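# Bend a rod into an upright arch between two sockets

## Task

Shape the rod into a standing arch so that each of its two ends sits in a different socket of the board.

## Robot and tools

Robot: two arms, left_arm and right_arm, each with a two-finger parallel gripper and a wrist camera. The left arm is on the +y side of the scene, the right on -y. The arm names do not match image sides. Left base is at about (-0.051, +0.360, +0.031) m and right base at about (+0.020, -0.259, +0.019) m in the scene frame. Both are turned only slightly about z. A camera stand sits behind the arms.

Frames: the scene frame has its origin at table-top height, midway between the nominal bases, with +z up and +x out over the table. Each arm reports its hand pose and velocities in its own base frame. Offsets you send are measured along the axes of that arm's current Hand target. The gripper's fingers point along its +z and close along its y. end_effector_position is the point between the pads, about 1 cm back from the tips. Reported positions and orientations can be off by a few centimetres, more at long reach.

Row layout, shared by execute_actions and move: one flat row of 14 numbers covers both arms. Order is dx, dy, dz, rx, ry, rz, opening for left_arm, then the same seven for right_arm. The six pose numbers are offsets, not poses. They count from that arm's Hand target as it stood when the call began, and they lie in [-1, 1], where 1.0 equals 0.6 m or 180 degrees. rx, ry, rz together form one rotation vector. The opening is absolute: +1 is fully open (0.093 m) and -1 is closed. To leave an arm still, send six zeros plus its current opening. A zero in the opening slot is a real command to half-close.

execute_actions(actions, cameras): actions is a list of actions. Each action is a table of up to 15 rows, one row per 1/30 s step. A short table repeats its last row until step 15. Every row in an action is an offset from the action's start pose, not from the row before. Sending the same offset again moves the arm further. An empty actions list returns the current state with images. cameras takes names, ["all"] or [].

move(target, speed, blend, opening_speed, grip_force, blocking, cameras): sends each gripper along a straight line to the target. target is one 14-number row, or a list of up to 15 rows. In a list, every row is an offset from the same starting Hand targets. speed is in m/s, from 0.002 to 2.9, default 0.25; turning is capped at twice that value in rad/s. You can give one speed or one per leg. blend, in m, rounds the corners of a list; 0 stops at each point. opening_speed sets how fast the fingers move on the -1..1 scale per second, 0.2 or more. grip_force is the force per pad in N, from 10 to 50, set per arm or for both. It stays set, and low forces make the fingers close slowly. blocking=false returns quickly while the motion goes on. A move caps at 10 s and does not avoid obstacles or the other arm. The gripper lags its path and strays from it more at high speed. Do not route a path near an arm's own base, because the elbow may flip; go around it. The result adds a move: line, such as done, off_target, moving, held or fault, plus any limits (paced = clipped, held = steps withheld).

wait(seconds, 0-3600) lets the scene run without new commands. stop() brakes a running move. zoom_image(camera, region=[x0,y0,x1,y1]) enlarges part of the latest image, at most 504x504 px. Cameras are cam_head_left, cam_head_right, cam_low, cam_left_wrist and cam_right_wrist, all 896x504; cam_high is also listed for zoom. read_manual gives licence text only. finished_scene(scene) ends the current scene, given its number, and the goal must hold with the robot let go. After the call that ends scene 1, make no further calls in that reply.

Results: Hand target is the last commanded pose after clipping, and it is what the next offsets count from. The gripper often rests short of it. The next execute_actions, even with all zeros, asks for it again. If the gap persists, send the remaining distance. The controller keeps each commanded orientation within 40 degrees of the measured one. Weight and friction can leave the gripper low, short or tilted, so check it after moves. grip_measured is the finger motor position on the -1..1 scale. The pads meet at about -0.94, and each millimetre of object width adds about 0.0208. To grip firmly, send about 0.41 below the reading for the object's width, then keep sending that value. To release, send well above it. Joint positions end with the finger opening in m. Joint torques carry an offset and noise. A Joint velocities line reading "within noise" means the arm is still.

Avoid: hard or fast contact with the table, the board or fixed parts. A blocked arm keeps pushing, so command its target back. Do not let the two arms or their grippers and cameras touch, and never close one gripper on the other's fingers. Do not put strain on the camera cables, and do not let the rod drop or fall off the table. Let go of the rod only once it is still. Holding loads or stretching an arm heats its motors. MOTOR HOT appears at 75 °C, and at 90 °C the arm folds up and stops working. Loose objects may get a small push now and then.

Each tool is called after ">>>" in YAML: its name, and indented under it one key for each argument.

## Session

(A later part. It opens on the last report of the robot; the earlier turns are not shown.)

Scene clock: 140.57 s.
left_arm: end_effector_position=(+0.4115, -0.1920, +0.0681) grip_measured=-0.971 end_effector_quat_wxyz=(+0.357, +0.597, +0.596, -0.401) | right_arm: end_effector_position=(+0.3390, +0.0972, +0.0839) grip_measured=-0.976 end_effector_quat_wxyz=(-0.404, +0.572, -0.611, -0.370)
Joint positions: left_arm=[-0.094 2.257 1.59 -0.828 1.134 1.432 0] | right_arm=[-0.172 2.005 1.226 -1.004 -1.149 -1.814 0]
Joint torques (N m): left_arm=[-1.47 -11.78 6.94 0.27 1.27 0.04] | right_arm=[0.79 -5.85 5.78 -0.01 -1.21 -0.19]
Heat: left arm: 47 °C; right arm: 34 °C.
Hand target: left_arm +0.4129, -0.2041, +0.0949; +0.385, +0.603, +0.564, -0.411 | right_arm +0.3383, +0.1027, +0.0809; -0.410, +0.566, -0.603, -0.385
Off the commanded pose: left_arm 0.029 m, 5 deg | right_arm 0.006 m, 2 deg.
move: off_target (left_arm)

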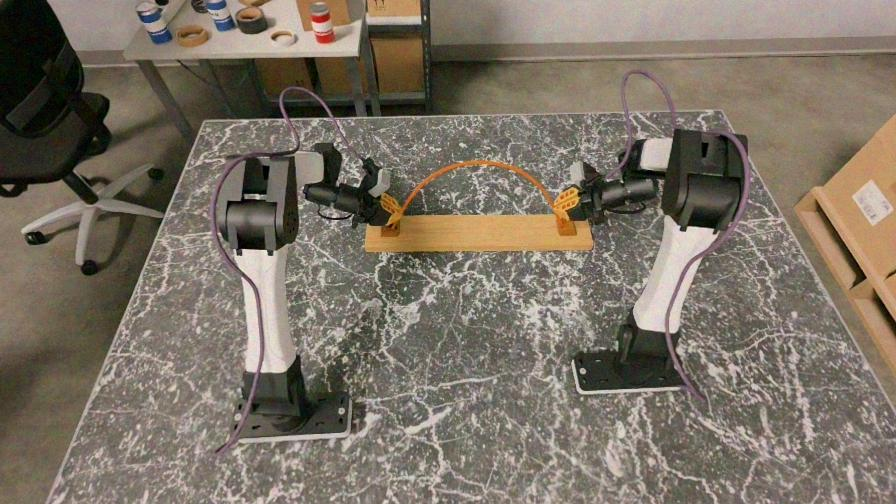

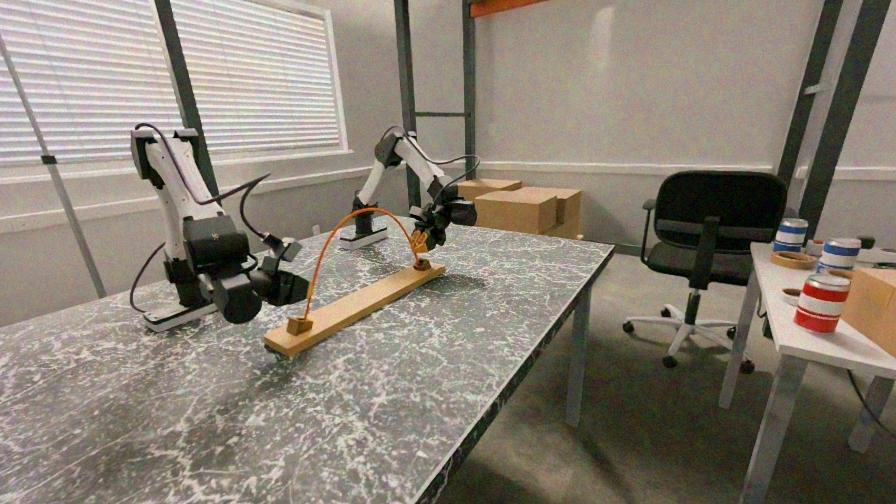

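>>> move:
  target: [0.0212,0.0062,0.0007,0,0,0,-1,0.0147,-0.0072,-0.001,0,0,0,-1]
  speed: 0.1
  cameras: ["cam_head_left","cam_low"]

>>> zoom_image:
  camera: "cam_head_left"
  region: [360, 180, 420, 240]

>>> zoom_image:
  camera: "cam_low"
  region: [260, 270, 340, 350]

>>> zoom_image:
  camera: "cam_head_left"
  region: [540, 170, 610, 240]

>>> zoom_image:
  camera: "cam_low"
  region: [390, 220, 460, 290]

Scene clock: 145.10 s.
left_arm: end_effector_position=(+0.4163, -0.1885, +0.0712) grip_measured=-0.971 end_effector_quat_wxyz=(+0.367, +0.603, +0.589, -0.393) | right_arm: end_effector_position=(+0.3395, +0.0976, +0.0821) grip_measured=-0.976 end_effector_quat_wxyz=(-0.417, +0.560, -0.605, -0.384)
Joint positions: left_arm=[-0.085 2.257 1.602 -0.829 1.134 1.454 0] | right_arm=[-0.179 2.034 1.226 -1.014 -1.193 -1.844 0]
Joint torques (N m): left_arm=[-1.42 -9.03 6.93 0.29 1.3 0.07] | right_arm=[0.64 -5.2 7.5 -0.03 -0.69 -0.16]
Heat: left arm: 47 °C; right arm: 34 °C.
Hand target: left_arm +0.4170, -0.2001, +0.0829; +0.385, +0.603, +0.564, -0.411 | right_arm +0.3424, +0.0986, +0.0729; -0.410, +0.566, -0.603, -0.385
Off the commanded pose: left_arm 0.017 m, 4 deg | right_arm 0.010 m, 1 deg.
move: off_target (left_arm)

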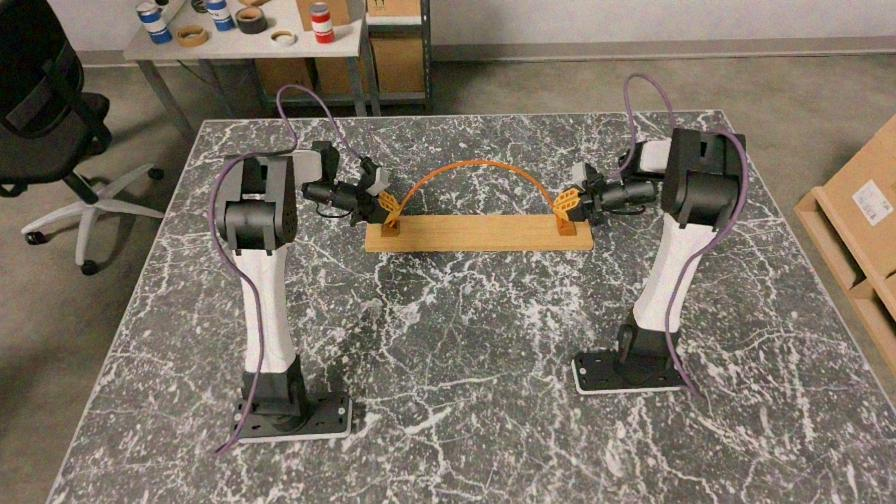

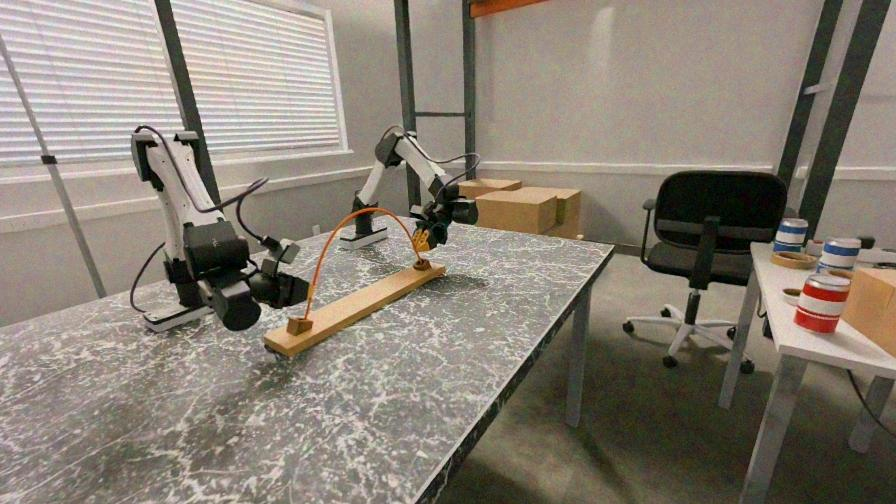

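Scaled by 8.400.

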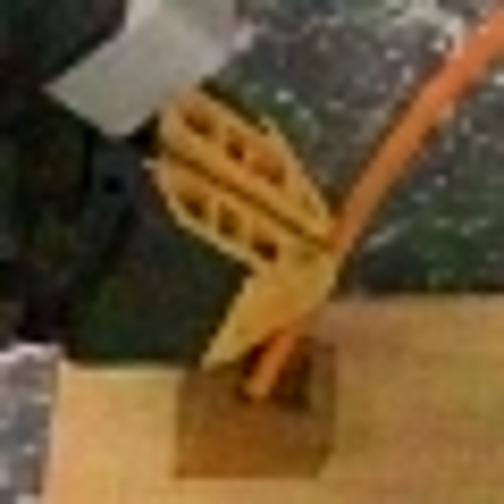

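Scaled by 6.300.

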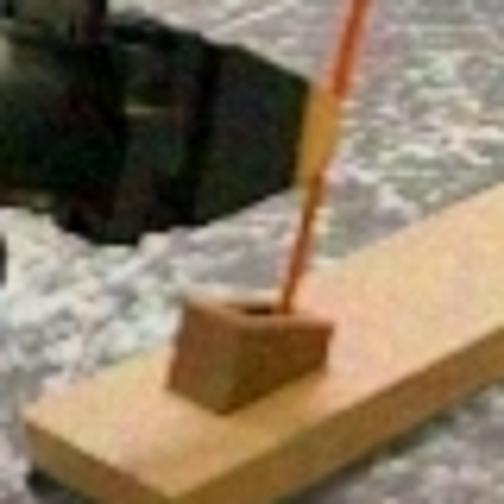

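Scaled by 7.200.

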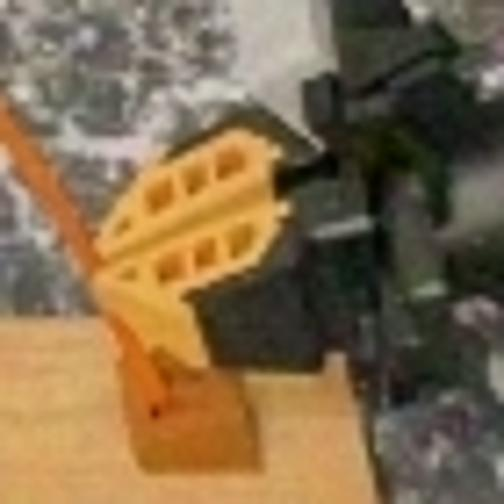

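Scaled by 7.200.

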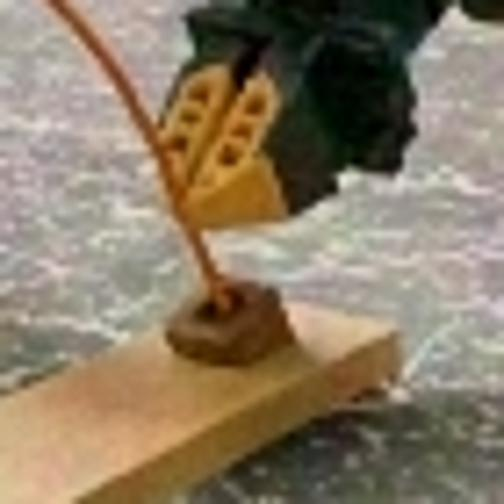

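>>> move:
  target: [0.03,0.0063,0.0057,0,0,0,-1,0,0,0,0,0,0,-1]
  speed: 0.1
  cameras: ["cam_head_left","cam_head_right","cam_low"]

>>> zoom_image:
  camera: "cam_head_left"
  region: [360, 180, 420, 240]

>>> zoom_image:
  camera: "cam_head_right"
  region: [370, 180, 430, 240]

>>> zoom_image:
  camera: "cam_low"
  region: [390, 220, 460, 290]

>>> zoom_image:
  camera: "cam_head_right"
  region: [550, 180, 610, 240]

Scene clock: 148.67 s.
left_arm: end_effector_position=(+0.4184, -0.1885, +0.0666) grip_measured=-0.971 end_effector_quat_wxyz=(+0.374, +0.601, +0.582, -0.400) | right_arm: end_effector_position=(+0.3395, +0.0976, +0.0821) grip_measured=-0.976 end_effector_quat_wxyz=(-0.417, +0.560, -0.604, -0.384)
Joint positions: left_arm=[-0.081 2.284 1.613 -0.827 1.158 1.475 0] | right_arm=[-0.179 2.034 1.226 -1.014 -1.193 -1.845 0]
Joint torques (N m): left_arm=[-1.1 -7.31 6.58 0.42 1.05 0.08] | right_arm=[0.59 -5.18 7.47 -0.04 -0.68 -0.19]
Heat: left arm: 47 °C; right arm: 34 °C.
Hand target: left_arm +0.4210, -0.1971, +0.0649; +0.385, +0.604, +0.564, -0.411 | right_arm +0.3424, +0.0986, +0.0729; -0.410, +0.566, -0.603, -0.385
Off the commanded pose: left_arm 0.009 m, 3 deg | right_arm 0.010 m, 1 deg.
move: off_target (left_arm)

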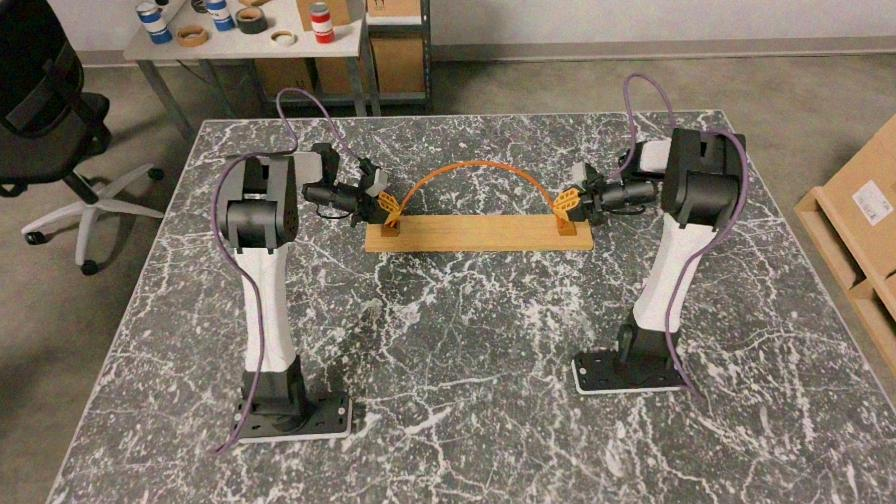

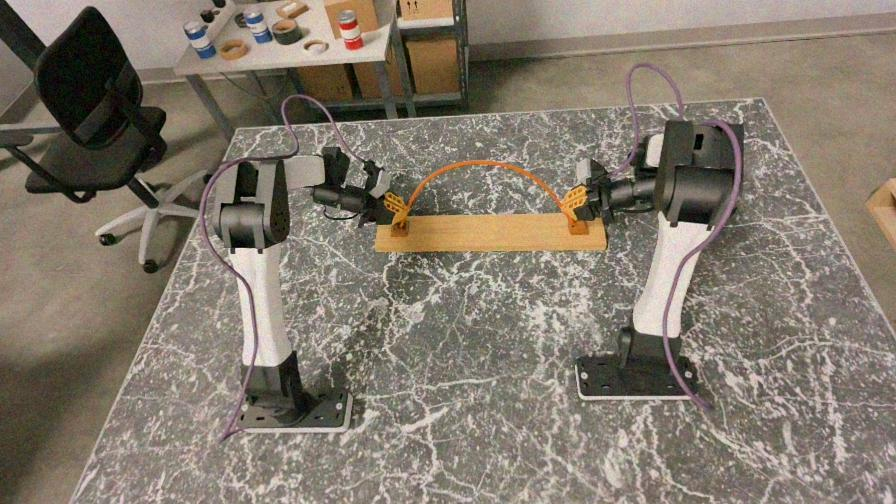

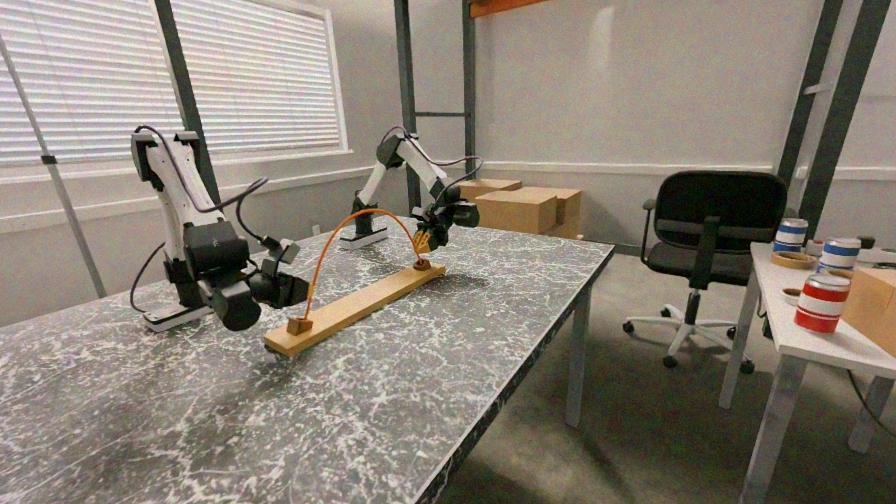

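Scaled by 8.400.

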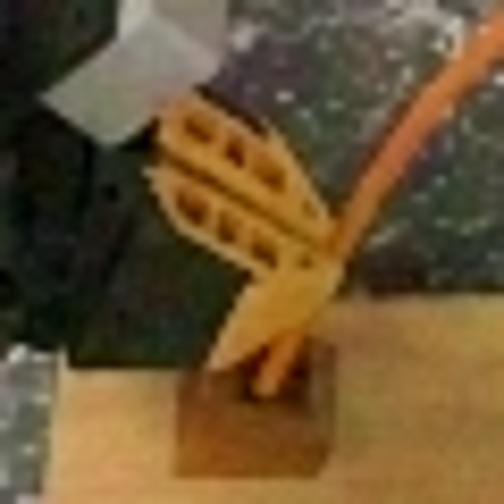

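Scaled by 8.400.

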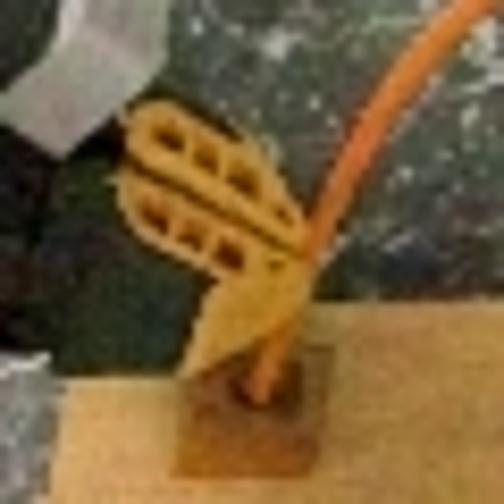

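Scaled by 7.200.

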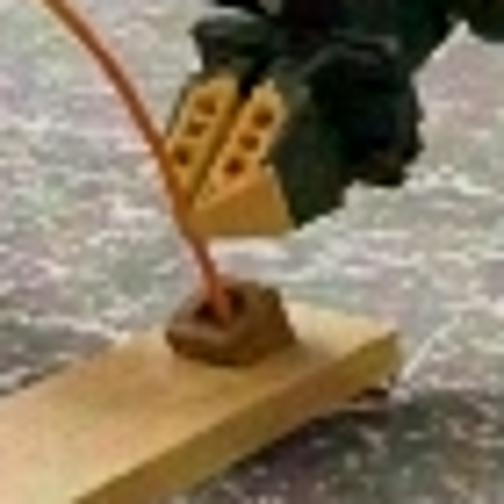

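Scaled by 8.400.

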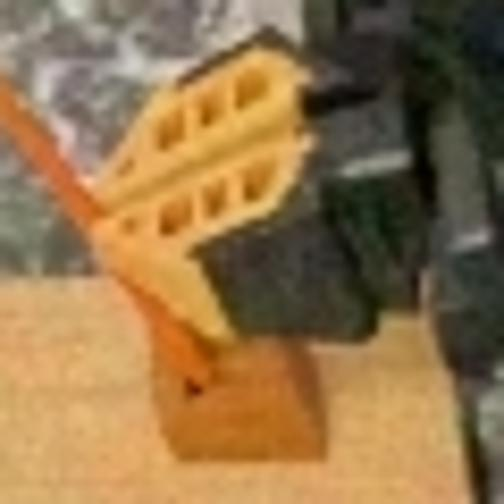

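>>> move:
  target:
    - [0.0125,0,0.005,0,0,0,-1,0,0,0,0,0,0,-1]
    - [0.0125,0,0.005,0,0,0,-0.4,0,0,0,0,0,0,-0.4]
  speed: 0.1
  opening_speed: 0.5
  cameras: ["cam_head_left","cam_low"]

>>> zoom_image:
  camera: "cam_head_left"
  region: [360, 140, 600, 260]

>>> zoom_image:
  camera: "cam_low"
  region: [240, 190, 460, 360]

Scene clock: 152.83 s.
left_arm: end_effector_position=(+0.4175, -0.1936, +0.0618) grip_measured=-0.403 end_effector_quat_wxyz=(+0.377, +0.599, +0.575, -0.409) | right_arm: end_effector_position=(+0.3379, +0.0966, +0.0747) grip_measured=-0.402 end_effector_quat_wxyz=(-0.407, +0.562, -0.609, -0.385)
Joint positions: left_arm=[-0.089 2.304 1.613 -0.812 1.18 1.478 0.026] | right_arm=[-0.179 2.05 1.226 -1.015 -1.174 -1.849 0.026]
Joint torques (N m): left_arm=[-0.31 -7.84 5.91 0.49 0.82 0.09] | right_arm=[0.66 -6.42 7.5 -0.04 -0.91 -0.11]
Heat: left arm: 48 °C; right arm: 34 °C.
Hand target: left_arm +0.4210, -0.1971, +0.0569; +0.385, +0.604, +0.564, -0.411 | right_arm +0.3424, +0.0987, +0.0729; -0.410, +0.566, -0.603, -0.385
Off the commanded pose: left_arm 0.007 m, 2 deg | right_arm 0.005 m, 1 deg.
move: done; target 2's new opening was sent with left_arm's hand 0.011 m and 2 deg from that target

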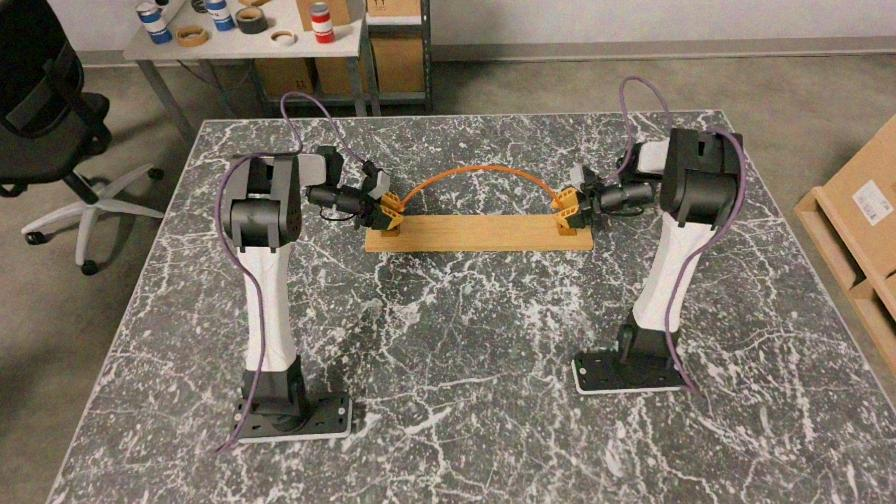

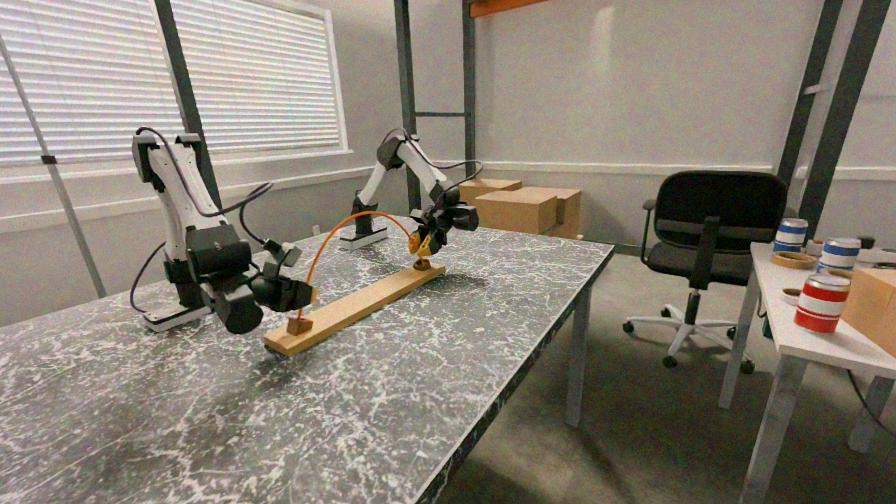

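Scaled by 2.100.

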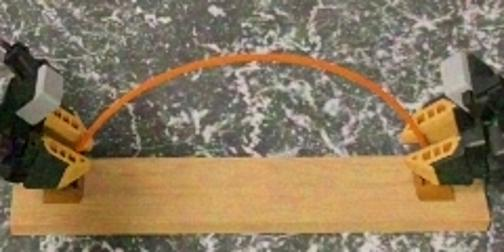

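Scaled by 2.291.

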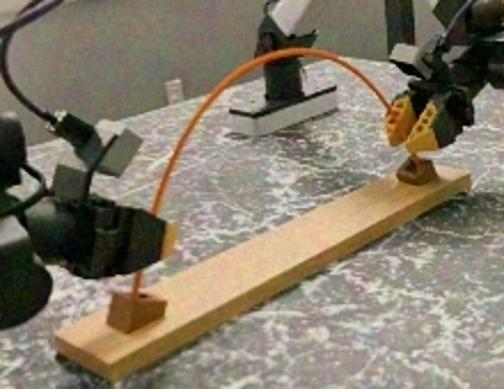

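>>> move:
  target: [0,0,-0.18,0,0,0,-0.2,0,0,-0.18,0,0,0,-0.2]
  speed: 0.12
  cameras: ["cam_head_left","cam_low"]

>>> zoom_image:
  camera: "cam_head_left"
  region: [360, 140, 600, 260]

>>> zoom_image:
  camera: "cam_low"
  region: [240, 190, 460, 360]

Scene clock: 156.53 s.
left_arm: end_effector_position=(+0.4253, -0.0964, +0.1022) grip_measured=-0.203 end_effector_quat_wxyz=(+0.387, +0.600, +0.570, -0.407) | right_arm: end_effector_position=(+0.3312, +0.0015, +0.0962) grip_measured=-0.202 end_effector_quat_wxyz=(+0.379, -0.517, +0.681, +0.354)
Joint positions: left_arm=[0.137 2.441 1.993 -1.561 1.15 2.046 0.035] | right_arm=[-0.444 2.062 1.386 -1.375 -1.022 -2.017 0.036]
Joint torques (N m): left_arm=[0.02 -8.14 6.24 -0.54 0.6 0.12] | right_arm=[-0.03 -11.03 8.29 -0.6 -0.75 -0.14]
Heat: left arm: 48 °C; right arm: 35 °C.
Hand target: left_arm +0.4276, -0.0967, +0.0963; +0.385, +0.603, +0.564, -0.411 | right_arm +0.3360, -0.0016, +0.1125; +0.410, -0.566, +0.603, +0.385
Off the commanded pose: left_arm 0.006 m, 1 deg | right_arm 0.017 m, 12 deg.
joint sent to its limit (left arm) — joint 4 (wrist pitch), lower limit. The joint targets still meet the commanded pose.
joint sent to its limit (right arm) — joint 6 (wrist roll), lower limit. The joint targets are off in orientation, not in position.
move: off_target (right_arm)

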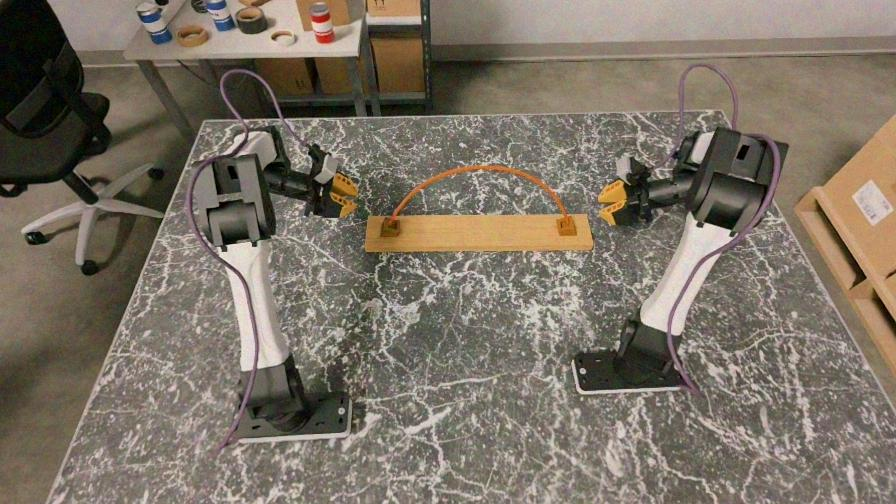

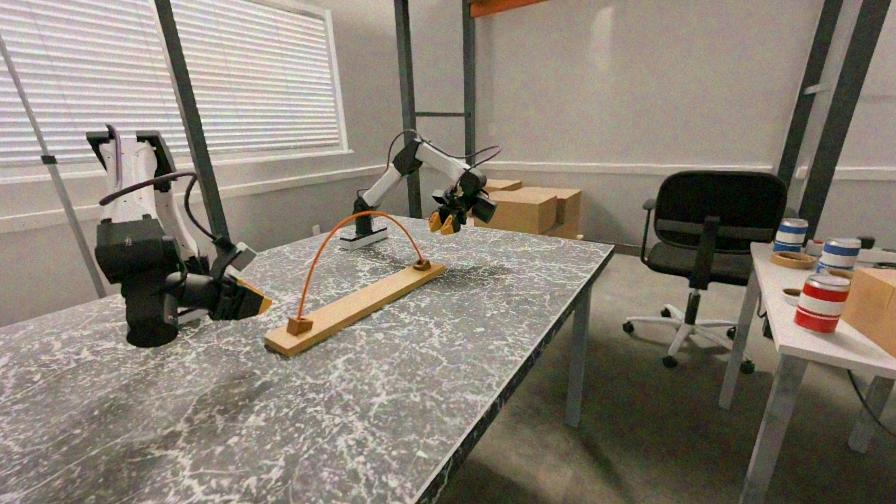

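Scaled by 2.100.

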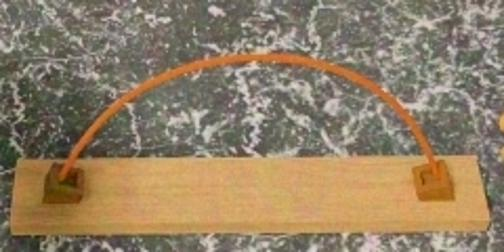

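Scaled by 2.291.

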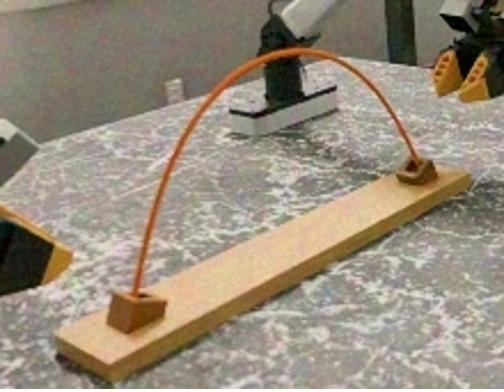

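>>> finished_scene:
  scene: 1

The scene is finished: the task was done.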